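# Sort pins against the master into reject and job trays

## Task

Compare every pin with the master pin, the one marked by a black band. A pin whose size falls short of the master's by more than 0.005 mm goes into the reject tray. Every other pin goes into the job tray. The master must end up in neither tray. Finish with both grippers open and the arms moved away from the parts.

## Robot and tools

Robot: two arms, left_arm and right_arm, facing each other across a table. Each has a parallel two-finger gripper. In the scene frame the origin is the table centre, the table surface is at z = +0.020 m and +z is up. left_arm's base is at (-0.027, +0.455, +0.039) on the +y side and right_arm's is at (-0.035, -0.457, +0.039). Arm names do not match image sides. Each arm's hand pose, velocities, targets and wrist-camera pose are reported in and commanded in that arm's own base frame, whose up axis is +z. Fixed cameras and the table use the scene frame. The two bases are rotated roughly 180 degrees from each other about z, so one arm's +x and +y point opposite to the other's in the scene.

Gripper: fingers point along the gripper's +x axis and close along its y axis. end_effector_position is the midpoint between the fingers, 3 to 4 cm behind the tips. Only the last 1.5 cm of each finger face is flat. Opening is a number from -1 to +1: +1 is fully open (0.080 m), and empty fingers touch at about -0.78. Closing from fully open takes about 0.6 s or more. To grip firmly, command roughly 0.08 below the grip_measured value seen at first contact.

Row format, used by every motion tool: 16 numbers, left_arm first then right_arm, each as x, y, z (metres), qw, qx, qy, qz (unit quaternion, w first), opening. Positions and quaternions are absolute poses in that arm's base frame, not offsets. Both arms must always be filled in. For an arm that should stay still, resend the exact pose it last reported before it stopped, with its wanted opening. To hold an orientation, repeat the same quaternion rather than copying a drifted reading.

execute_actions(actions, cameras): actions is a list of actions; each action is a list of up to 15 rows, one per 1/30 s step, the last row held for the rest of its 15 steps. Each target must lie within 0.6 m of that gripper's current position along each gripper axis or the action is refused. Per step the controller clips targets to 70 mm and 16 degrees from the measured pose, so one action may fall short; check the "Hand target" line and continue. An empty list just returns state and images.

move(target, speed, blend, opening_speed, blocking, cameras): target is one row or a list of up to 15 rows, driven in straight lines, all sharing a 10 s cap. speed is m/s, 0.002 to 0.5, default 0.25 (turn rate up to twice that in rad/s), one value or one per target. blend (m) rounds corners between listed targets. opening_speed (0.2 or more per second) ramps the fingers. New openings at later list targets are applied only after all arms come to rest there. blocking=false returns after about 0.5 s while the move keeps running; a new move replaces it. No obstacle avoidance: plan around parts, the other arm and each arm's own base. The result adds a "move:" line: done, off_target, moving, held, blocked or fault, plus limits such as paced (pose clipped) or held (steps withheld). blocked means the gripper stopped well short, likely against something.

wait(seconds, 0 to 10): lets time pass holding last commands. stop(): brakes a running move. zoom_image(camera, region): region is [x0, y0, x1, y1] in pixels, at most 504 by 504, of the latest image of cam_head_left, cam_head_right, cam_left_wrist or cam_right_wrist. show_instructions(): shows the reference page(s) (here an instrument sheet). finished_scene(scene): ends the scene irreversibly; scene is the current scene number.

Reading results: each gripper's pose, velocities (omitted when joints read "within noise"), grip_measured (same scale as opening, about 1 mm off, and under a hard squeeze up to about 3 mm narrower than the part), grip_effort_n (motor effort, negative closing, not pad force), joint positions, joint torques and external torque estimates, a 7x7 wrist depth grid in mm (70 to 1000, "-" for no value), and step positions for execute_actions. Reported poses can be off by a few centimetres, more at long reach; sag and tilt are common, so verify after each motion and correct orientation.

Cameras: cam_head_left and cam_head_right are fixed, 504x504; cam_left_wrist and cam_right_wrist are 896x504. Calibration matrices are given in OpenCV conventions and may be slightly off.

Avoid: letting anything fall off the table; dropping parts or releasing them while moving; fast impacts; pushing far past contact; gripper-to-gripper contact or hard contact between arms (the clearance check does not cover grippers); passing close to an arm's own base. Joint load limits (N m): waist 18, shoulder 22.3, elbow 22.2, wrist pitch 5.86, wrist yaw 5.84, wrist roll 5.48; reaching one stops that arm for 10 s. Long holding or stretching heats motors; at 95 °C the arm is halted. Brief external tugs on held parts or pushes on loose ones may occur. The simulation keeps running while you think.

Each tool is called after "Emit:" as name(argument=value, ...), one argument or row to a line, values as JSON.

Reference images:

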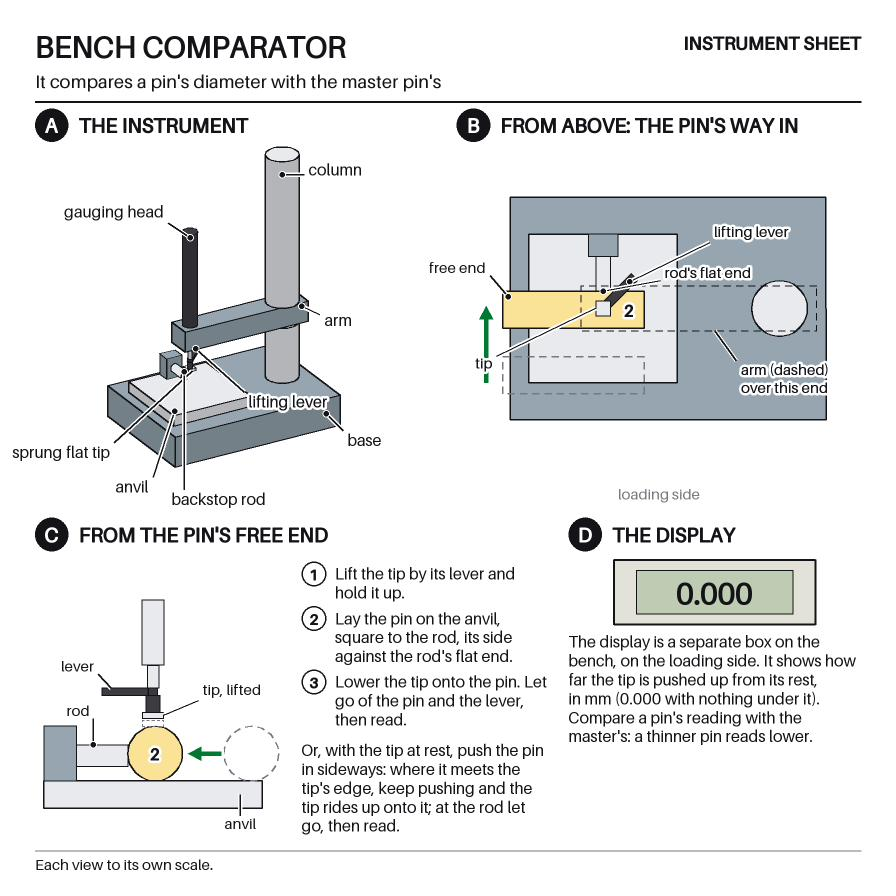

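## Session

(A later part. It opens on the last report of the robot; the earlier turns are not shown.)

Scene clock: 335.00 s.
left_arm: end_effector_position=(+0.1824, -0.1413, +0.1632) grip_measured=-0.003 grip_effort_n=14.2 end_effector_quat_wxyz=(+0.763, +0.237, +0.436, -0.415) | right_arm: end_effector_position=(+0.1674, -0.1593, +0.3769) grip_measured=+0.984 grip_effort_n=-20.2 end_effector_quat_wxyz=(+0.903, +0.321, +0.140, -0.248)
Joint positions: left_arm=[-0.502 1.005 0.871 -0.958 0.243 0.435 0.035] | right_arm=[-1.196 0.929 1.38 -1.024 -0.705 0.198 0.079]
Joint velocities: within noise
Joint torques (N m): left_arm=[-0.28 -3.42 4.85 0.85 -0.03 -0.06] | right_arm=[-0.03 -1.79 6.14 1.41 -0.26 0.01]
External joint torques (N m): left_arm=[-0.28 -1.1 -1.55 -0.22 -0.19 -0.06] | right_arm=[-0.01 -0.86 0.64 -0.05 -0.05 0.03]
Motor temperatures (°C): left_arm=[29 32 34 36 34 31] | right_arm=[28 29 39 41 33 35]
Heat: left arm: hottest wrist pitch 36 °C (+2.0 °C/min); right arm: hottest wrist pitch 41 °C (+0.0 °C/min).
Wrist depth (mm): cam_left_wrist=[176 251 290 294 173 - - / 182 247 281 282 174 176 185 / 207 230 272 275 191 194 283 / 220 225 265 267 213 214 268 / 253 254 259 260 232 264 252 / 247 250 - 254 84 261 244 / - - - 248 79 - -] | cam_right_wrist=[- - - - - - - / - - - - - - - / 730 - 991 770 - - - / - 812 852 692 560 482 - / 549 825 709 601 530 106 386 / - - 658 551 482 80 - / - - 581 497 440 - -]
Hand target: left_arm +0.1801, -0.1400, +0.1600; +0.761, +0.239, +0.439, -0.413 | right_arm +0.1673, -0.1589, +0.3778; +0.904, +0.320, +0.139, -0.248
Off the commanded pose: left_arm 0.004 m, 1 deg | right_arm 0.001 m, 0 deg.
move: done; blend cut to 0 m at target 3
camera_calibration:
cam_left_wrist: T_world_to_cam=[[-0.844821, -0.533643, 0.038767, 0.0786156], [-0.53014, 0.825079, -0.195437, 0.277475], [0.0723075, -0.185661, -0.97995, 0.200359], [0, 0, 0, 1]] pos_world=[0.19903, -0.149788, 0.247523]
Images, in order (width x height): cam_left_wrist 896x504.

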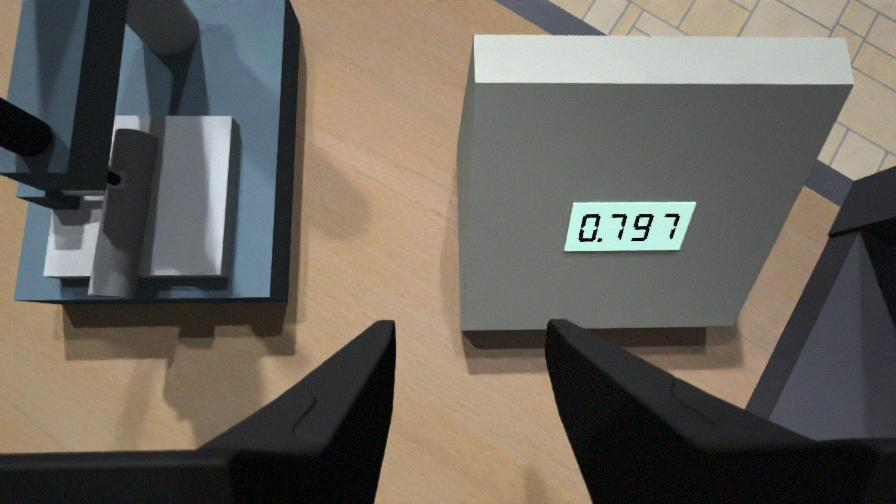

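Emit:
move(
  target=[
    [0.303, -0.046, 0.12, 0.7611, 0.2386, 0.4394, -0.4133, 0.0, 0.1673, -0.1589, 0.3778, 0.904, 0.320, 0.139, -0.248, 0.98],
    [0.3268, -0.0878, 0.0550, 0.7611, 0.2386, 0.4394, -0.4133, 0.0, 0.1673, -0.1589, 0.3778, 0.904, 0.320, 0.139, -0.248, 0.98],
    [0.3268, -0.0878, 0.0550, 0.7611, 0.2386, 0.4394, -0.4133, -0.54, 0.1673, -0.1589, 0.3778, 0.904, 0.320, 0.139, -0.248, 0.98],
    [0.3005, -0.105, 0.058, 0.7611, 0.2386, 0.4394, -0.4133, -0.54, 0.1673, -0.1589, 0.3778, 0.904, 0.320, 0.139, -0.248, 0.98],
    [0.2985, -0.106, 0.14, 0.7611, 0.2386, 0.4394, -0.4133, -0.54, 0.1673, -0.1589, 0.3778, 0.904, 0.320, 0.139, -0.248, 0.98],
  ],
  speed=[0.2, 0.06, 0.05, 0.06, 0.15],
  blend=[0.02, 0, 0, 0, 0],
  opening_speed=0.8,
  cameras=["cam_left_wrist"],
)

Emit:
move(
  target=[
    [0.33, 0.20, 0.16, 0.8660, 0, 0.5, 0, -0.54, 0.1673, -0.1589, 0.3778, 0.904, 0.320, 0.139, -0.248, 0.98],
  ],
  speed=0.25,
)

Scene clock: 351.33 s.
left_arm: end_effector_position=(+0.2952, -0.1046, +0.1324) grip_measured=-0.476 grip_effort_n=-83.5 end_effector_quat_wxyz=(+0.756, +0.234, +0.449, -0.415) | right_arm: end_effector_position=(+0.1674, -0.1593, +0.3769) grip_measured=+0.984 grip_effort_n=-19.8 end_effector_quat_wxyz=(+0.903, +0.321, +0.140, -0.248)
Joint positions: left_arm=[-0.162 1.45 1.058 -0.832 0.38 0.759 0.014] | right_arm=[-1.196 0.929 1.38 -1.024 -0.705 0.198 0.079]
Joint velocities: within noise
Joint torques (N m): left_arm=[-0.31 -7.02 7.86 0.73 0.19 -0.02] | right_arm=[-0.03 -1.79 6.13 1.41 -0.26 0.01]
External joint torques (N m): left_arm=[-0.33 -1.74 1.69 -0.13 -0.06 -0.02] | right_arm=[-0.02 -0.87 0.63 -0.05 -0.04 0.03]
Motor temperatures (°C): left_arm=[29 32 35 36 34 31] | right_arm=[28 29 40 42 33 35]
Heat: left arm: hottest wrist pitch 36 °C (+1.0 °C/min); right arm: hottest wrist pitch 42 °C (+1.0 °C/min).
Wrist depth (mm): cam_left_wrist=[- - 138 219 257 262 - / 233 - 134 114 251 255 151 / 227 230 130 110 244 219 152 / 222 224 188 106 239 219 166 / 218 219 187 102 233 220 186 / 212 216 - 99 81 231 233 / - - - 218 - - -] | cam_right_wrist=[- - - - - - - / - - - - - - - / 659 - - 786 - - - / 681 808 854 690 553 485 - / 436 823 703 598 529 105 386 / - - 658 552 484 80 - / - - 580 505 441 - -]
Hand target: left_arm +0.2984, -0.1059, +0.1400; +0.761, +0.239, +0.439, -0.413 | right_arm +0.1673, -0.1589, +0.3778; +0.904, +0.320, +0.139, -0.248
Off the commanded pose: left_arm 0.008 m, 1 deg | right_arm 0.001 m, 0 deg.
move: done
camera_calibration:
cam_left_wrist: T_world_to_cam=[[-0.841971, -0.536425, 0.0577282, 0.191072], [-0.53768, 0.825442, -0.171889, 0.300173], [0.0445541, -0.175764, -0.983424, 0.178489], [0, 0, 0, 1]] pos_world=[0.314321, -0.113907, 0.216097]
Images, in order (width x height): cam_left_wrist 896x504.

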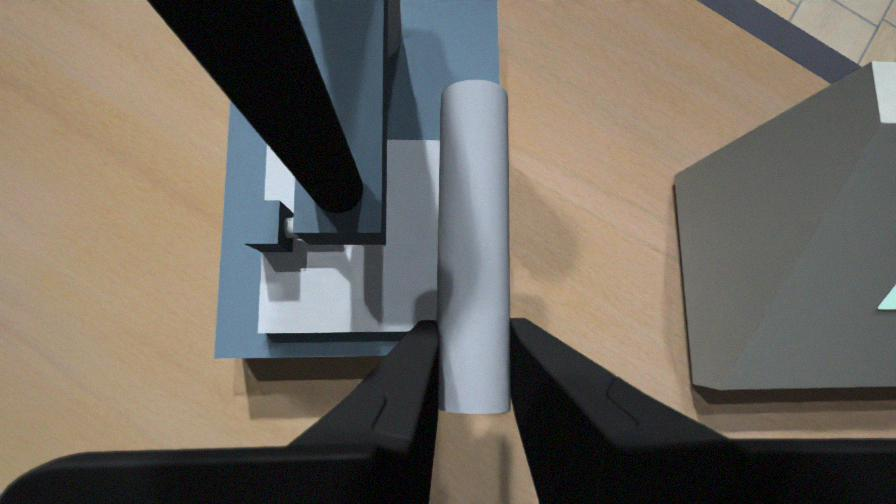

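Scene clock: 353.87 s.
left_arm: end_effector_position=(+0.3271, +0.1967, +0.1562) grip_measured=-0.476 grip_effort_n=-83.5 end_effector_quat_wxyz=(+0.864, -0.002, +0.504, -0.004) | right_arm: end_effector_position=(+0.1674, -0.1593, +0.3769) grip_measured=+0.984 grip_effort_n=-20.2 end_effector_quat_wxyz=(+0.903, +0.321, +0.140, -0.248)
Joint positions: left_arm=[0.664 1.656 1.347 -0.848 0.316 0.6 0.014] | right_arm=[-1.196 0.929 1.38 -1.024 -0.705 0.198 0.079]
Joint velocities: within noise
Joint torques (N m): left_arm=[0.01 -7.29 8.06 0.97 0.13 -0.05] | right_arm=[-0.03 -1.8 6.14 1.41 -0.26 0.01]
External joint torques (N m): left_arm=[0 -0.33 1.7 -0.02 -0.08 -0.06] | right_arm=[-0.02 -0.88 0.68 -0.03 -0.05 0.03]
Motor temperatures (°C): left_arm=[29 32 35 36 34 31] | right_arm=[28 29 40 42 33 35]
Heat: left arm: hottest wrist pitch 36 °C (+1.0 °C/min); right arm: hottest wrist pitch 42 °C (+1.0 °C/min).
Wrist depth (mm): cam_left_wrist=[253 265 269 276 277 284 292 / 239 259 263 114 272 277 285 / 239 253 257 110 265 269 277 / 227 246 250 106 259 263 270 / 227 241 244 102 252 257 263 / 227 238 - 99 81 253 257 / - - - 238 - - -] | cam_right_wrist=[- - - - - - - / 491 446 - - - - - / 620 - 526 775 - - - / - 752 800 669 562 486 - / - 832 711 605 530 105 386 / - - 654 551 484 80 - / - - 585 498 441 - -]
Hand target: left_arm +0.3300, +0.1999, +0.1601; +0.866, +0.000, +0.500, +0.000 | right_arm +0.1673, -0.1589, +0.3778; +0.904, +0.320, +0.139, -0.248
Off the commanded pose: left_arm 0.006 m, 1 deg | right_arm 0.001 m, 0 deg.
move: done
camera_calibration:
cam_left_wrist: T_world_to_cam=[[-0.0148059, -0.998757, 0.0475875, 0.200159], [-0.984029, 0.00611122, -0.177901, 0.380759], [0.177389, -0.0494614, -0.982897, 0.185065], [0, 0, 0, 1]] pos_world=[0.344813, 0.206737, 0.240113]

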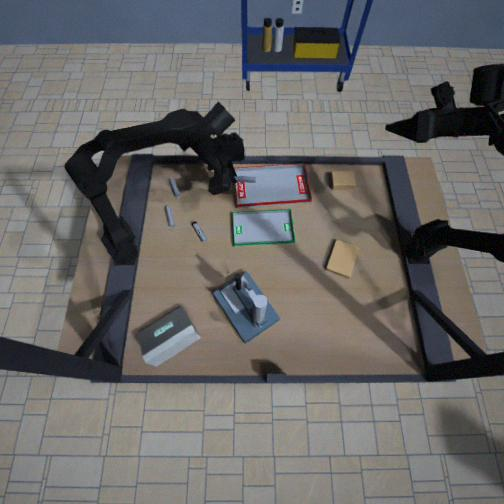

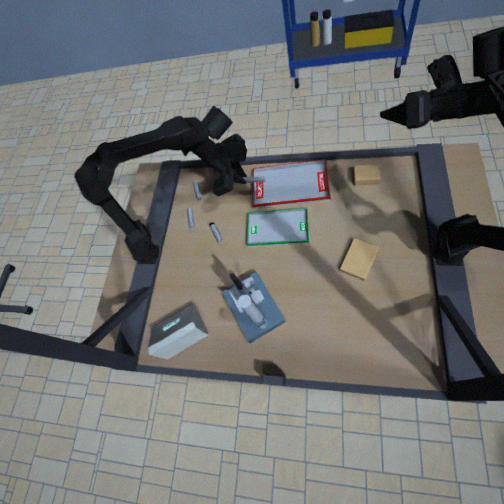

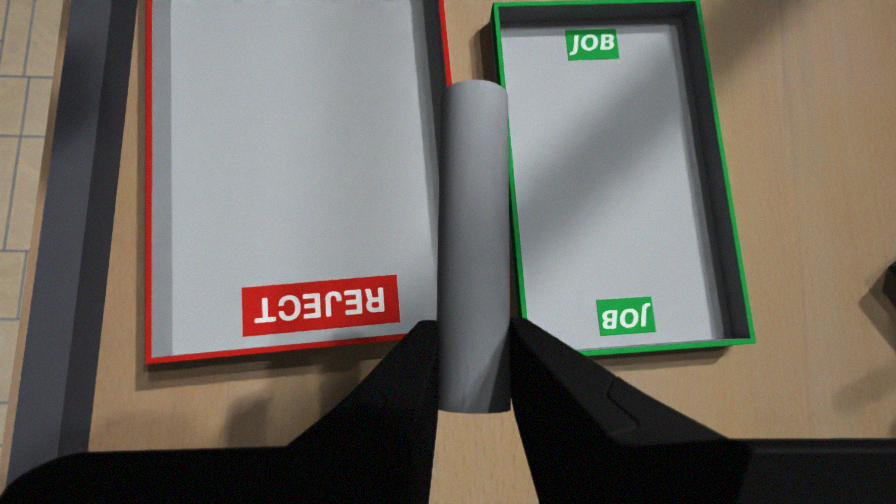

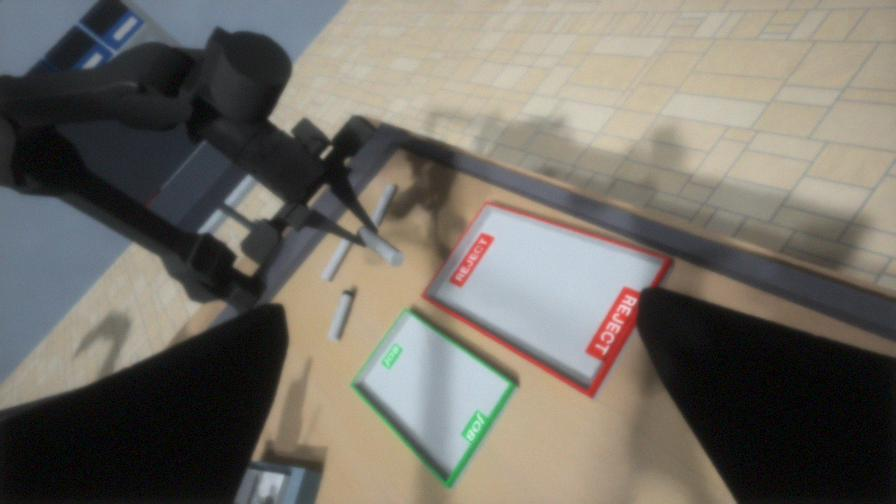

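Emit:
move(
  target=[
    [0.372, 0.292, 0.10, 0.8660, 0, 0.5, 0, -0.54, 0.1673, -0.1589, 0.3778, 0.904, 0.320, 0.139, -0.248, 0.98],
    [0.372, 0.292, 0.035, 0.8660, 0, 0.5, 0, -0.54, 0.1673, -0.1589, 0.3778, 0.904, 0.320, 0.139, -0.248, 0.98],
  ],
  speed=[0.2,0.1],
  cameras=["cam_left_wrist","cam_head_left"],
)

Scene clock: 365.23 s.
left_arm: end_effector_position=(+0.3724, +0.2940, +0.0384) grip_measured=-0.476 grip_effort_n=-83.5 end_effector_quat_wxyz=(+0.866, +0.003, +0.500, +0.004) | right_arm: end_effector_position=(+0.1674, -0.1593, +0.3769) grip_measured=+0.984 grip_effort_n=-20.2 end_effector_quat_wxyz=(+0.903, +0.321, +0.140, -0.248)
Joint positions: left_arm=[0.777 2.121 1.484 -0.537 0.35 0.704 0.014] | right_arm=[-1.196 0.929 1.38 -1.024 -0.705 0.198 0.079]
Joint velocities: within noise
Joint torques (N m): left_arm=[-0.01 -10.78 4.94 1.09 0.51 0.08] | right_arm=[-0.03 -1.79 6.14 1.41 -0.26 0]
External joint torques (N m): left_arm=[0.09 -0.97 -0.91 0.16 0.27 0.08] | right_arm=[-0.02 -0.84 0.65 -0.03 -0.04 0.03]
Motor temperatures (°C): left_arm=[29 32 36 36 34 31] | right_arm=[28 29 40 42 33 35]
Heat: left arm: hottest elbow 36 °C (+2.0 °C/min); right arm: hottest wrist pitch 42 °C (+1.0 °C/min).
Wrist depth (mm): cam_left_wrist=[118 139 139 141 143 145 140 / 115 133 135 136 140 141 141 / 112 124 131 111 136 138 131 / 109 129 129 107 132 134 133 / 106 126 126 103 129 130 131 / - 123 - 100 81 127 128 / - - - 121 - - -] | cam_right_wrist=[- - - - - - - / - 508 513 - - - - / - - 990 544 - - - / - 816 860 644 561 482 - / - 823 707 601 535 106 387 / - - 658 542 482 80 - / - - 592 500 443 - -]
Hand target: left_arm +0.3719, +0.2920, +0.0350; +0.866, +0.000, +0.500, +0.000 | right_arm +0.1673, -0.1589, +0.3778; +0.904, +0.320, +0.139, -0.248
Off the commanded pose: left_arm 0.004 m, 1 deg | right_arm 0.001 m, 0 deg.
move: done
camera_calibration:
cam_left_wrist: T_world_to_cam=[[-0.00638544, -0.999539, 0.0296874, 0.301314], [-0.982514, 0.0007467, -0.186188, 0.405078], [0.18608, -0.0303572, -0.982066, 0.0571429], [0, 0, 0, 1]] pos_world=[0.389286, 0.302607, 0.122593]
Images, in order (width x height): cam_head_left 504x504, cam_left_wrist 896x504.

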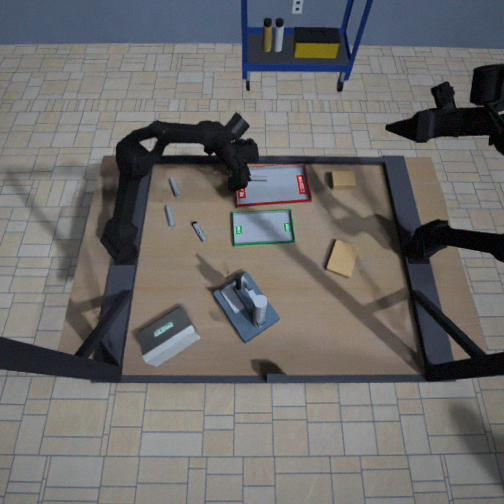

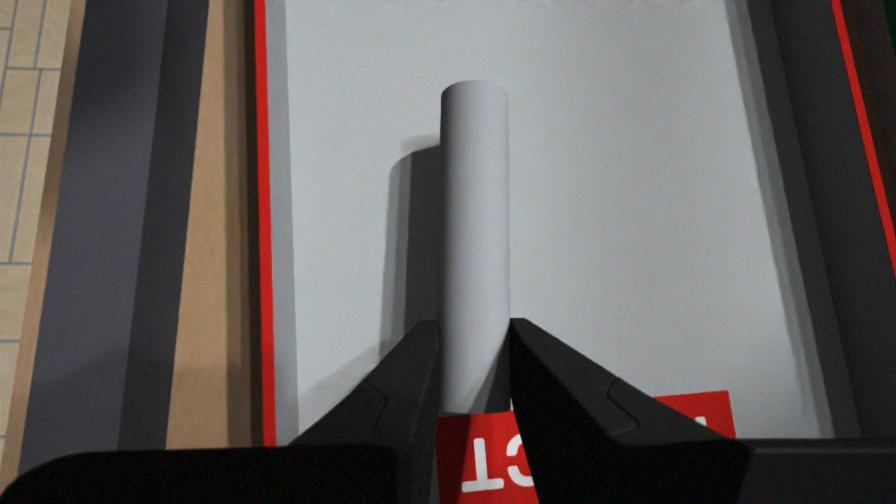

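Emit:
move(
  target=[
    [0.372, 0.292, 0.022, 0.8660, 0, 0.5, 0, -0.54, 0.1673, -0.1589, 0.3778, 0.904, 0.320, 0.139, -0.248, 0.98],
  ],
  speed=0.05,
  cameras=[],
)

Emit:
move(
  target=[
    [0.372, 0.292, 0.019, 0.8660, 0, 0.5, 0, -0.54, 0.1673, -0.1589, 0.3778, 0.904, 0.320, 0.139, -0.248, 0.98],
  ],
  speed=0.03,
  cameras=["cam_left_wrist"],
)

Scene clock: 370.97 s.
left_arm: end_effector_position=(+0.3734, +0.2946, +0.0286) grip_measured=-0.476 grip_effort_n=-83.5 end_effector_quat_wxyz=(+0.868, +0.005, +0.497, +0.005) | right_arm: end_effector_position=(+0.1674, -0.1593, +0.3769) grip_measured=+0.984 grip_effort_n=-20.7 end_effector_quat_wxyz=(+0.903, +0.321, +0.140, -0.248)
Joint positions: left_arm=[0.777 2.136 1.463 -0.493 0.352 0.704 0.014] | right_arm=[-1.196 0.929 1.38 -1.024 -0.705 0.198 0.079]
Joint velocities: within noise
Joint torques (N m): left_arm=[-0.02 -10.22 4.58 1.12 0.46 0.08] | right_arm=[-0.04 -1.79 6.14 1.41 -0.26 0.01]
External joint torques (N m): left_arm=[-0.03 -0.26 -1.27 0.17 0.23 0.08] | right_arm=[-0.03 -0.85 0.65 -0.04 -0.04 0.03]
Motor temperatures (°C): left_arm=[29 34 36 36 34 31] | right_arm=[28 29 40 42 33 35]
Heat: left arm: hottest elbow 36 °C (+2.0 °C/min); right arm: hottest wrist pitch 42 °C (+1.0 °C/min).
Wrist depth (mm): cam_left_wrist=[109 130 130 132 133 135 133 / 106 127 126 126 129 131 130 / - 123 123 111 126 127 126 / - 121 120 107 123 124 124 / - 118 117 103 119 121 122 / - 115 - 100 76 118 119 / - - - 112 - - -] | cam_right_wrist=[- - - - - - - / - 519 518 - - - - / - - 976 556 - - - / - 831 863 638 559 484 - / - 811 706 597 530 105 388 / - - 650 554 484 80 - / - - 581 505 441 - -]
Hand target: left_arm +0.3720, +0.2919, +0.0221; +0.866, +0.000, +0.500, +0.000 | right_arm +0.1673, -0.1589, +0.3778; +0.904, +0.320, +0.139, -0.248
Off the commanded pose: left_arm 0.007 m, 1 deg | right_arm 0.001 m, 0 deg.
move: done
No camera images: "cameras" was empty.

Scene clock: 371.67 s.
left_arm: end_effector_position=(+0.3738, +0.2948, +0.0275) grip_measured=-0.476 grip_effort_n=-83.5 end_effector_quat_wxyz=(+0.868, +0.006, +0.496, +0.005) | right_arm: end_effector_position=(+0.1674, -0.1593, +0.3769) grip_measured=+0.984 grip_effort_n=-19.8 end_effector_quat_wxyz=(+0.903, +0.321, +0.140, -0.248)
Joint positions: left_arm=[0.777 2.138 1.459 -0.483 0.353 0.704 0.014] | right_arm=[-1.196 0.929 1.38 -1.024 -0.705 0.198 0.079]
Joint velocities: within noise
Joint torques (N m): left_arm=[-0.01 -9.7 4.48 1.12 0.42 0.07] | right_arm=[-0.04 -1.79 6.14 1.41 -0.26 0.01]
External joint torques (N m): left_arm=[-0.01 0.24 -1.38 0.15 0.18 0.07] | right_arm=[-0.04 -0.85 0.64 -0.04 -0.04 0.03]
Motor temperatures (°C): left_arm=[29 34 36 36 34 31] | right_arm=[28 29 40 42 33 35]
Heat: left arm: hottest elbow 36 °C (+2.0 °C/min); right arm: hottest wrist pitch 42 °C (+1.0 °C/min).
Wrist depth (mm): cam_left_wrist=[109 130 129 131 133 135 133 / 106 126 126 114 129 131 130 / - 123 122 110 125 127 127 / - 120 119 107 122 123 123 / - 117 116 103 119 120 121 / - 115 - 99 76 116 118 / - - - 112 - - -] | cam_right_wrist=[- - - - - - - / - 516 525 - - - - / - - 973 569 - - - / - 816 857 642 562 487 - / - 819 706 601 533 105 386 / - - 663 549 484 80 - / - - 589 502 444 - -]
Hand target: left_arm +0.3719, +0.2919, +0.0191; +0.866, +0.000, +0.500, +0.000 | right_arm +0.1673, -0.1589, +0.3778; +0.904, +0.320, +0.139, -0.248
Off the commanded pose: left_arm 0.009 m, 1 deg | right_arm 0.001 m, 0 deg.
move: off_target (left_arm)
camera_calibration:
cam_left_wrist: T_world_to_cam=[[-0.00785839, -0.999697, 0.0233235, 0.30329], [-0.980522, 0.00312596, -0.196382, 0.403354], [0.19625, -0.0244125, -0.98025, 0.0405739], [0, 0, 0, 1]] pos_world=[0.389919, 0.302927, 0.11191]
Images, in order (width x height): cam_left_wrist 896x504.

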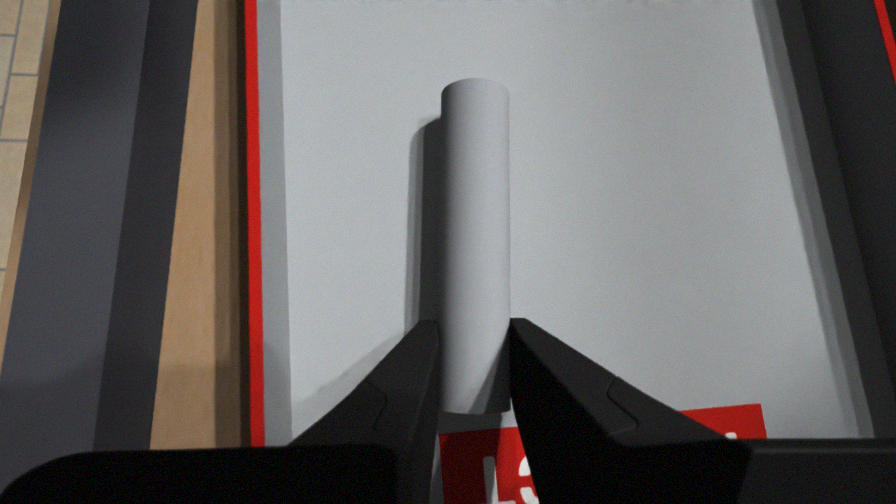

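Emit:
move(
  target=[
    [0.3720, 0.2922, 0.023, 0.8660, 0, 0.5, 0, -0.54, 0.1673, -0.1589, 0.3778, 0.904, 0.320, 0.139, -0.248, 0.98],
    [0.3720, 0.2922, 0.023, 0.8660, 0, 0.5, 0, 0.0, 0.1673, -0.1589, 0.3778, 0.904, 0.320, 0.139, -0.248, 0.98],
    [0.34, 0.288, 0.1, 0.8660, 0, 0.5, 0, 0.0, 0.1673, -0.1589, 0.3778, 0.904, 0.320, 0.139, -0.248, 0.98],
    [0.24, 0.19, 0.25, 0.8660, 0, 0.5, 0, 0.0, 0.1673, -0.1589, 0.3778, 0.904, 0.320, 0.139, -0.248, 0.98],
  ],
  speed=[0.05, 0.05, 0.12, 0.25],
  opening_speed=0.5,
  blend=[0,0,0.03,0],
)

Scene clock: 380.47 s.
left_arm: end_effector_position=(+0.2397, +0.1891, +0.2468) grip_measured=-0.003 grip_effort_n=14.2 end_effector_quat_wxyz=(+0.864, -0.002, +0.504, -0.001) | right_arm: end_effector_position=(+0.1674, -0.1593, +0.3769) grip_measured=+0.984 grip_effort_n=-20.2 end_effector_quat_wxyz=(+0.903, +0.321, +0.140, -0.248)
Joint positions: left_arm=[0.853 1.448 1.513 -1.282 0.382 0.782 0.035] | right_arm=[-1.196 0.929 1.38 -1.024 -0.705 0.198 0.079]
Joint velocities: within noise
Joint torques (N m): left_arm=[0.3 -5.73 6.94 0.64 0.44 0.1] | right_arm=[-0.03 -1.79 6.14 1.41 -0.26 0]
External joint torques (N m): left_arm=[0.29 -0.74 1.04 -0.22 0.18 0.1] | right_arm=[-0.04 -0.9 0.67 -0.04 -0.04 0.03]
Motor temperatures (°C): left_arm=[29 36 36 36 34 31] | right_arm=[28 29 40 42 33 35]
Heat: left arm: hottest shoulder 36 °C (+5.0 °C/min); right arm: hottest wrist pitch 42 °C (+1.0 °C/min).
Wrist depth (mm): cam_left_wrist=[- 366 373 379 384 394 400 / - 355 363 370 376 383 387 / - 345 353 359 365 373 342 / - 343 346 353 356 364 351 / - 334 340 346 350 355 358 / - 321 - 336 84 348 351 / - - - 328 79 - -] | cam_right_wrist=[461 507 - - - - - / - 520 - - - - - / 669 - 993 774 - - - / - 804 859 694 558 483 - / - 846 705 591 532 106 387 / - - 654 548 481 80 - / - - 587 501 440 - -]
Hand target: left_arm +0.2400, +0.1900, +0.2500; +0.866, +0.000, +0.500, +0.000 | right_arm +0.1673, -0.1589, +0.3778; +0.904, +0.320, +0.139, -0.248
Off the commanded pose: left_arm 0.003 m, 1 deg | right_arm 0.001 m, 0 deg.
move: done
camera_calibration:
cam_left_wrist: T_world_to_cam=[[-0.0102304, -0.99902, 0.043071, 0.186989], [-0.984043, 0.00240659, -0.177914, 0.311593], [0.177635, -0.0442039, -0.983103, 0.288198], [0, 0, 0, 1]] pos_world=[0.25734, 0.198795, 0.330711]

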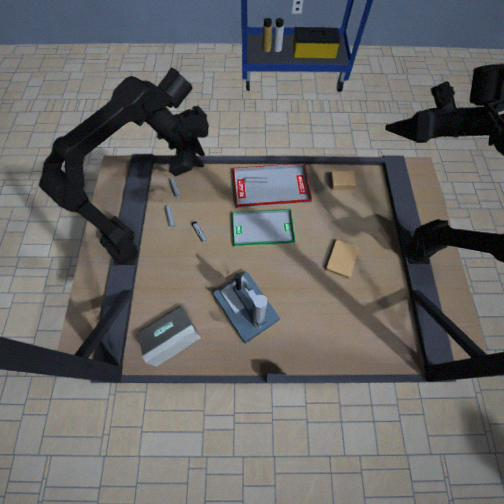

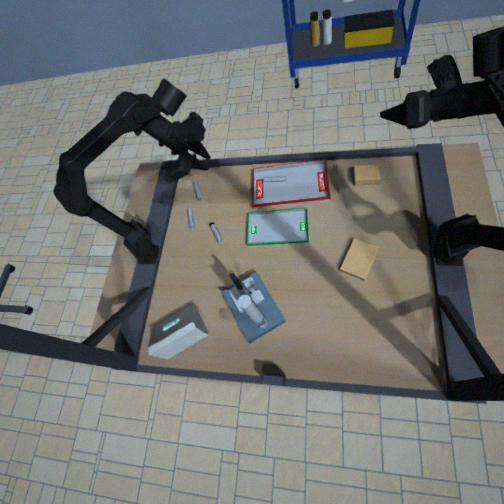

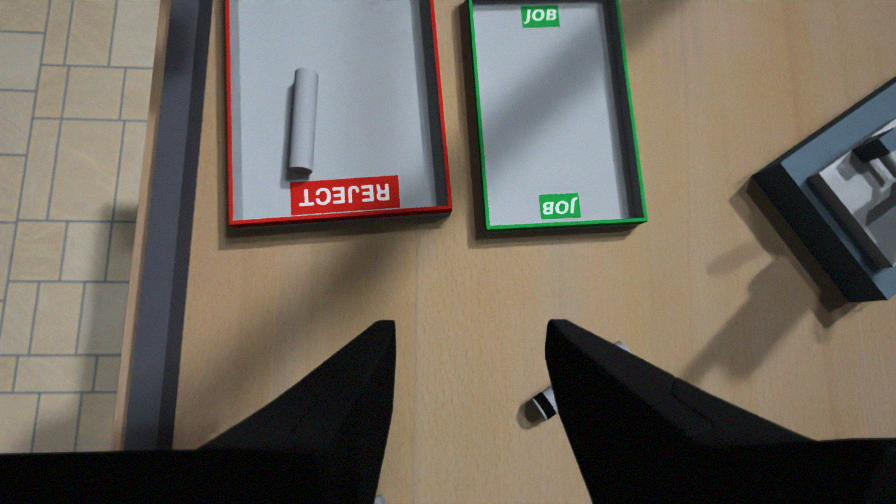

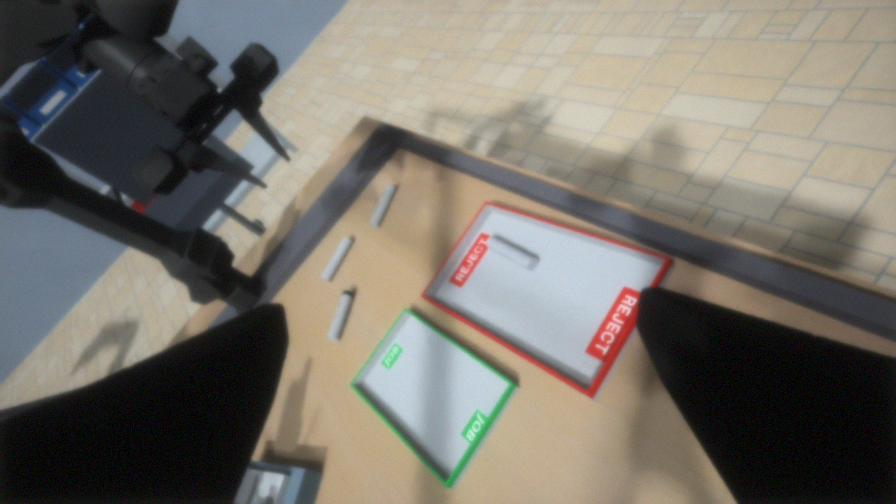

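Emit:
move(
  target=[
    [0.1338, 0.1061, 0.13, 0.5362, -0.3927, 0.3096, 0.6801, 0.1, 0.1673, -0.1589, 0.3778, 0.904, 0.320, 0.139, -0.248, 0.98],
  ],
  speed=0.25,
)

Scene clock: 388.73 s.
left_arm: end_effector_position=(+0.1362, +0.1064, +0.1330) grip_measured=+0.097 grip_effort_n=13.7 end_effector_quat_wxyz=(+0.538, -0.400, +0.305, +0.676) | right_arm: end_effector_position=(+0.1674, -0.1593, +0.3769) grip_measured=+0.984 grip_effort_n=-20.2 end_effector_quat_wxyz=(+0.903, +0.321, +0.140, -0.248)
Joint positions: left_arm=[0.218 1.11 0.836 -1.291 -0.517 -1.592 0.039] | right_arm=[-1.196 0.929 1.38 -1.024 -0.705 0.198 0.079]
Joint velocities: within noise
Joint torques (N m): left_arm=[-0.33 -2.03 4.24 0.06 -0.6 -0.06] | right_arm=[-0.03 -1.79 6.14 1.41 -0.26 0.01]
External joint torques (N m): left_arm=[-0.33 0.26 -1.37 -0.21 -0.23 -0.06] | right_arm=[-0.02 -0.85 0.64 -0.04 -0.04 0.03]
Motor temperatures (°C): left_arm=[29 35 35 36 34 31] | right_arm=[28 29 40 42 33 35]
Heat: left arm: hottest wrist pitch 36 °C (+0.0 °C/min); right arm: hottest wrist pitch 42 °C (+1.0 °C/min).
Wrist depth (mm): cam_left_wrist=[247 230 245 258 265 270 274 / 241 223 247 251 257 262 265 / 232 217 241 246 250 254 257 / 210 212 235 237 242 247 250 / 203 206 230 231 237 240 243 / 199 201 80 226 89 234 236 / - - - 221 91 - -] | cam_right_wrist=[- - - - - - - / - - - - - - - / 520 - 982 775 - - - / - 591 855 690 561 486 - / - 821 701 594 529 105 387 / - - 657 554 483 80 - / - - 581 502 441 - -]
Hand target: left_arm +0.1338, +0.1061, +0.1301; +0.536, -0.393, +0.310, +0.680 | right_arm +0.1673, -0.1589, +0.3778; +0.904, +0.320, +0.139, -0.248
Off the commanded pose: left_arm 0.004 m, 1 deg | right_arm 0.001 m, 0 deg.
move: done
camera_calibration:
cam_left_wrist: T_world_to_cam=[[0.973011, 0.223749, 0.0564482, -0.157541], [0.230355, -0.956271, -0.180226, 0.126626], [0.0136545, 0.188365, -0.982004, 0.188567], [0, 0, 0, 1]] pos_world=[0.121546, 0.120819, 0.216888]

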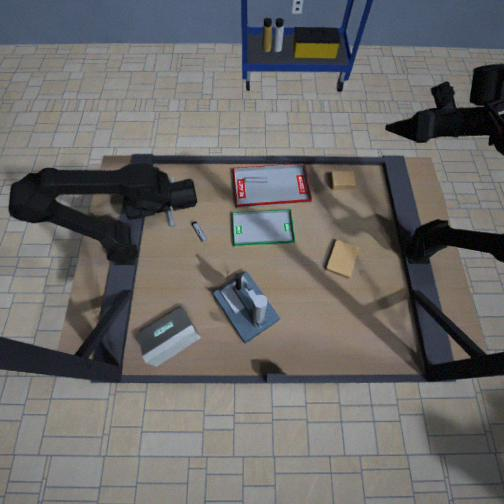

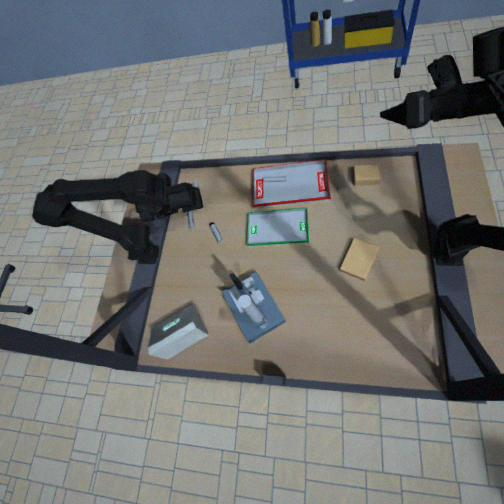

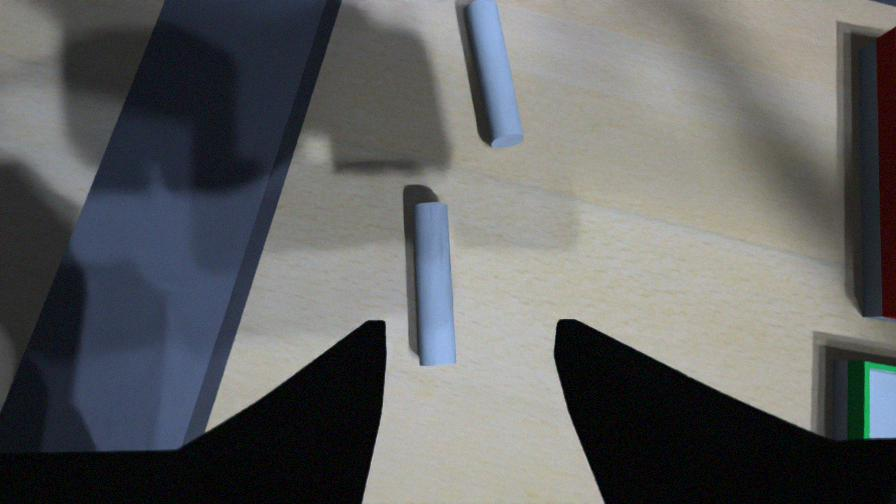

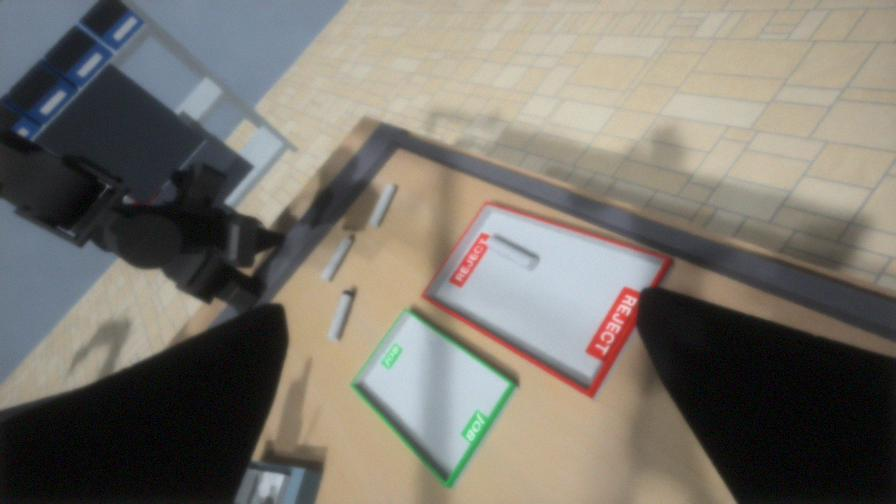

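Emit:
move(
  target=[
    [0.1300, 0.108, 0.03, 0.5242, -0.3980, 0.3026, 0.6894, 0.1, 0.1673, -0.1589, 0.3778, 0.904, 0.320, 0.139, -0.248, 0.98],
  ],
  speed=0.12,
  cameras=["cam_left_wrist"],
)

Scene clock: 394.13 s.
left_arm: end_effector_position=(+0.1337, +0.1075, +0.0326) grip_measured=+0.097 grip_effort_n=14.2 end_effector_quat_wxyz=(+0.527, -0.403, +0.300, +0.686) | right_arm: end_effector_position=(+0.1674, -0.1593, +0.3769) grip_measured=+0.984 grip_effort_n=-20.2 end_effector_quat_wxyz=(+0.903, +0.321, +0.140, -0.248)
Joint positions: left_arm=[0.228 1.247 0.498 -0.831 -0.518 -1.617 0.039] | right_arm=[-1.196 0.929 1.38 -1.024 -0.705 0.198 0.079]
Joint velocities: within noise
Joint torques (N m): left_arm=[0.3 -2.3 3.71 0.31 -0.55 0.07] | right_arm=[-0.03 -1.79 6.14 1.41 -0.26 0.01]
External joint torques (N m): left_arm=[0.3 0.27 -1.28 0.04 -0.18 0.07] | right_arm=[-0.05 -0.78 0.59 -0.05 -0.03 0.03]
Motor temperatures (°C): left_arm=[29 34 35 35 34 31] | right_arm=[28 29 40 42 33 35]
Heat: left arm: hottest elbow 35 °C (+1.0 °C/min); right arm: hottest wrist pitch 42 °C (+1.0 °C/min).
Wrist depth (mm): cam_left_wrist=[120 133 146 148 150 153 156 / 117 138 141 144 146 149 151 / 115 134 138 128 142 145 147 / 117 132 134 125 138 140 143 / 126 128 130 130 135 137 139 / 123 125 80 128 97 134 135 / - - - 126 125 - -] | cam_right_wrist=[- - - - - - - / - - - - - - - / 596 - - 775 - - - / - 583 790 681 559 483 - / - 762 701 598 532 106 390 / - - 664 545 486 80 - / - - 585 502 439 - -]
Hand target: left_arm +0.1299, +0.1079, +0.0300; +0.524, -0.398, +0.303, +0.689 | right_arm +0.1673, -0.1589, +0.3778; +0.904, +0.320, +0.139, -0.248
Off the commanded pose: left_arm 0.005 m, 1 deg | right_arm 0.001 m, 0 deg.
move: done
camera_calibration:
cam_left_wrist: T_world_to_cam=[[0.965563, 0.254614, 0.053479, -0.151953], [0.260129, -0.948441, -0.181087, 0.105422], [0.00461437, 0.188762, -0.982012, 0.0908775], [0, 0, 0, 1]] pos_world=[0.118878, 0.121522, 0.11646]
Images, in order (width x height): cam_left_wrist 896x504.

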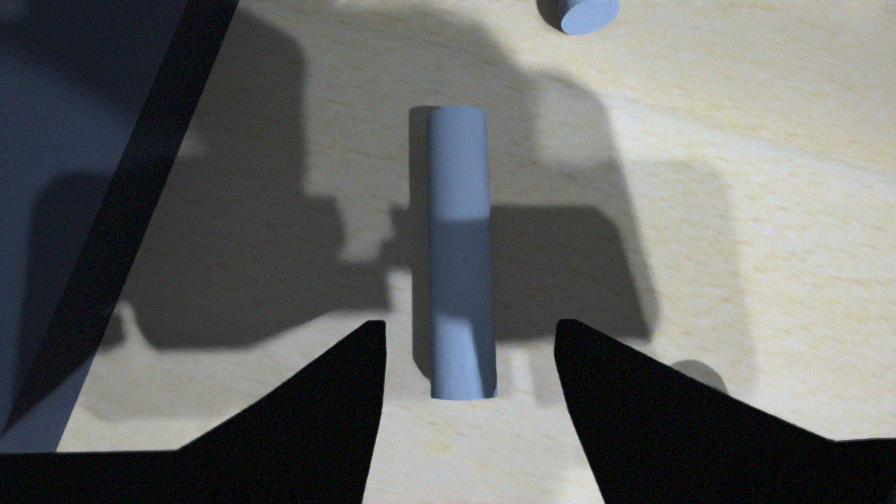

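Emit:
move(
  target=[
    [0.1280, 0.1075, 0.0122, 0.5242, -0.3980, 0.3026, 0.6894, 0.1, 0.1673, -0.1589, 0.3778, 0.904, 0.320, 0.139, -0.248, 0.98],
    [0.1280, 0.1075, 0.0125, 0.5242, -0.3980, 0.3026, 0.6894, -0.54, 0.1673, -0.1589, 0.3778, 0.904, 0.320, 0.139, -0.248, 0.98],
    [0.130, 0.1075, 0.15, 0.5242, -0.3980, 0.3026, 0.6894, -0.54, 0.1673, -0.1589, 0.3778, 0.904, 0.320, 0.139, -0.248, 0.98],
  ],
  speed=[0.05, 0.05, 0.15],
  opening_speed=0.8,
  cameras=["cam_left_wrist"],
)

Emit:
move(
  target=[
    [0.22, 0.0, 0.15, 0.8529, -0.0868, 0.4924, 0.1504, -0.54, 0.1673, -0.1589, 0.3778, 0.904, 0.320, 0.139, -0.248, 0.98],
    [0.24, -0.07, 0.14, 0.7611, 0.2386, 0.4394, -0.4133, -0.54, 0.1673, -0.1589, 0.3778, 0.904, 0.320, 0.139, -0.248, 0.98],
    [0.2978, -0.106, 0.12, 0.7611, 0.2386, 0.4394, -0.4133, -0.54, 0.1673, -0.1589, 0.3778, 0.904, 0.320, 0.139, -0.248, 0.98],
    [0.2978, -0.106, 0.062, 0.7611, 0.2386, 0.4394, -0.4133, -0.54, 0.1673, -0.1589, 0.3778, 0.904, 0.320, 0.139, -0.248, 0.98],
  ],
  speed=[0.4, 0.4, 0.15, 0.1],
  blend=[0.03, 0, 0.01, 0],
  cameras=["cam_left_wrist"],
)

Scene clock: 407.80 s.
left_arm: end_effector_position=(+0.1276, +0.1070, +0.1458) grip_measured=-0.474 grip_effort_n=-83.5 end_effector_quat_wxyz=(+0.520, -0.395, +0.309, +0.692) | right_arm: end_effector_position=(+0.1674, -0.1593, +0.3769) grip_measured=+0.984 grip_effort_n=-20.2 end_effector_quat_wxyz=(+0.903, +0.321, +0.140, -0.248)
Joint positions: left_arm=[0.233 1.117 0.889 -1.382 -0.52 -1.616 0.014] | right_arm=[-1.196 0.929 1.38 -1.024 -0.705 0.198 0.079]
Joint velocities: within noise
Joint torques (N m): left_arm=[-0.33 -2.97 7.02 -0.01 -0.5 -0.06] | right_arm=[-0.04 -1.79 6.14 1.41 -0.26 0.01]
External joint torques (N m): left_arm=[-0.32 -0.76 1.44 -0.24 -0.13 -0.06] | right_arm=[-0.04 -0.82 0.6 -0.05 -0.03 0.03]
Motor temperatures (°C): left_arm=[29 33 35 35 34 31] | right_arm=[28 29 40 42 33 35]
Heat: left arm: hottest elbow 35 °C (+0.0 °C/min); right arm: hottest wrist pitch 42 °C (+1.0 °C/min).
Wrist depth (mm): cam_left_wrist=[268 269 251 275 277 279 281 / 261 245 245 110 269 271 274 / 253 236 251 106 261 263 265 / 247 228 248 103 254 256 257 / 239 222 243 99 248 249 250 / 217 217 - 97 81 242 244 / - - - 232 - - -] | cam_right_wrist=[- - - - - - - / - - - - - - - / 504 - 987 778 - - - / - 618 846 689 561 484 - / - 821 701 607 533 105 386 / - - 656 554 480 80 - / - - 582 498 442 - -]
Hand target: left_arm +0.1299, +0.1075, +0.1499; +0.524, -0.398, +0.303, +0.689 | right_arm +0.1673, -0.1589, +0.3778; +0.904, +0.320, +0.139, -0.248
Off the commanded pose: left_arm 0.005 m, 1 deg | right_arm 0.001 m, 0 deg.
move: done
camera_calibration:
cam_left_wrist: T_world_to_cam=[[0.965799, 0.258249, 0.0232362, -0.148004], [0.258047, -0.948519, -0.18364, 0.127663], [-0.0253849, 0.183355, -0.982719, 0.206656], [0, 0, 0, 1]] pos_world=[0.115245, 0.121421, 0.229968]
Images, in order (width x height): cam_left_wrist 896x504.

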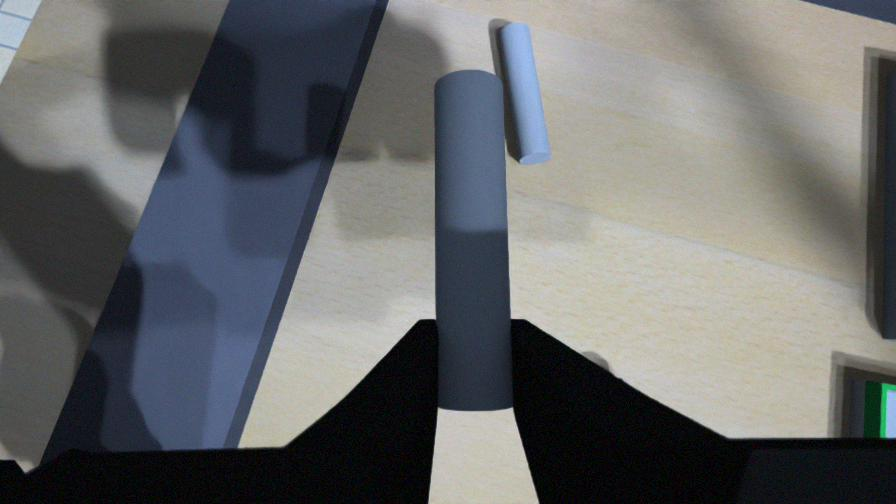

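Scene clock: 413.10 s.
left_arm: end_effector_position=(+0.2998, -0.1054, +0.0652) grip_measured=-0.474 grip_effort_n=-83.5 end_effector_quat_wxyz=(+0.763, +0.239, +0.436, -0.412) | right_arm: end_effector_position=(+0.1674, -0.1593, +0.3769) grip_measured=+0.984 grip_effort_n=-20.2 end_effector_quat_wxyz=(+0.903, +0.321, +0.140, -0.248)
Joint positions: left_arm=[-0.162 1.528 0.84 -0.504 0.379 0.76 0.014] | right_arm=[-1.196 0.929 1.38 -1.024 -0.705 0.198 0.079]
Joint velocities: within noise
Joint torques (N m): left_arm=[-0.33 -5.77 4.69 1.1 0.21 -0.05] | right_arm=[-0.03 -1.79 6.14 1.41 -0.26 0.01]
External joint torques (N m): left_arm=[-0.33 -0.33 -1.07 0.18 -0.04 -0.05] | right_arm=[-0.04 -0.84 0.65 -0.03 -0.03 0.03]
Motor temperatures (°C): left_arm=[29 33 35 35 34 31] | right_arm=[28 29 40 42 33 35]
Heat: left arm: hottest elbow 35 °C (+0.0 °C/min); right arm: hottest wrist pitch 42 °C (+0.0 °C/min).
Wrist depth (mm): cam_left_wrist=[- - - 147 182 186 188 / 169 - - 113 178 180 163 / 165 105 125 107 172 175 156 / 161 123 124 104 167 170 164 / 157 121 121 100 163 166 156 / 153 153 - 97 81 162 157 / - - - 153 - - -] | cam_right_wrist=[- - - - - - - / - - - - - - - / 649 - - 787 - - - / 503 803 858 687 563 488 - / 486 749 696 607 531 105 388 / - - 651 551 488 80 - / - - 587 501 440 - -]
Hand target: left_arm +0.2978, -0.1060, +0.0620; +0.761, +0.239, +0.439, -0.413 | right_arm +0.1673, -0.1589, +0.3778; +0.904, +0.320, +0.139, -0.248
Off the commanded pose: left_arm 0.004 m, 0 deg | right_arm 0.001 m, 0 deg.
move: done
camera_calibration:
cam_left_wrist: T_world_to_cam=[[-0.843827, -0.535583, 0.0332685, 0.200618], [-0.531272, 0.825091, -0.192285, 0.291064], [0.0755352, -0.17993, -0.980775, 0.102169], [0, 0, 0, 1]] pos_world=[0.316204, -0.114324, 0.149498]
Images, in order (width x height): cam_left_wrist 896x504.

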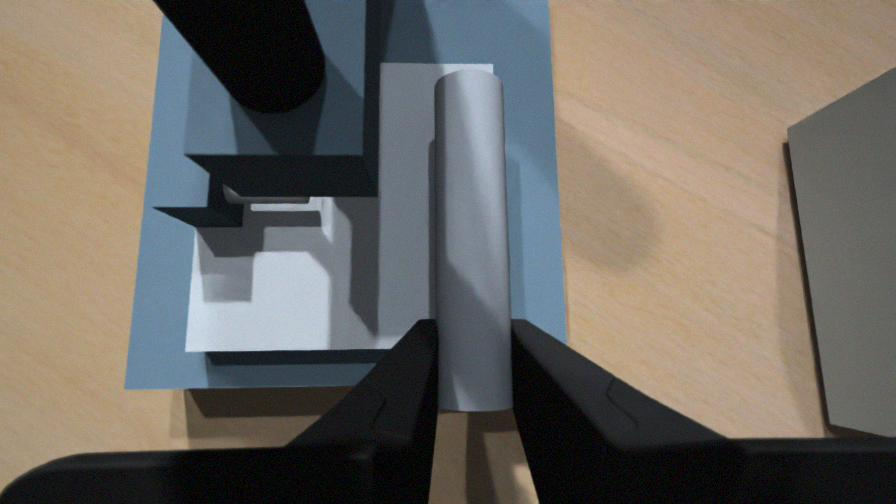

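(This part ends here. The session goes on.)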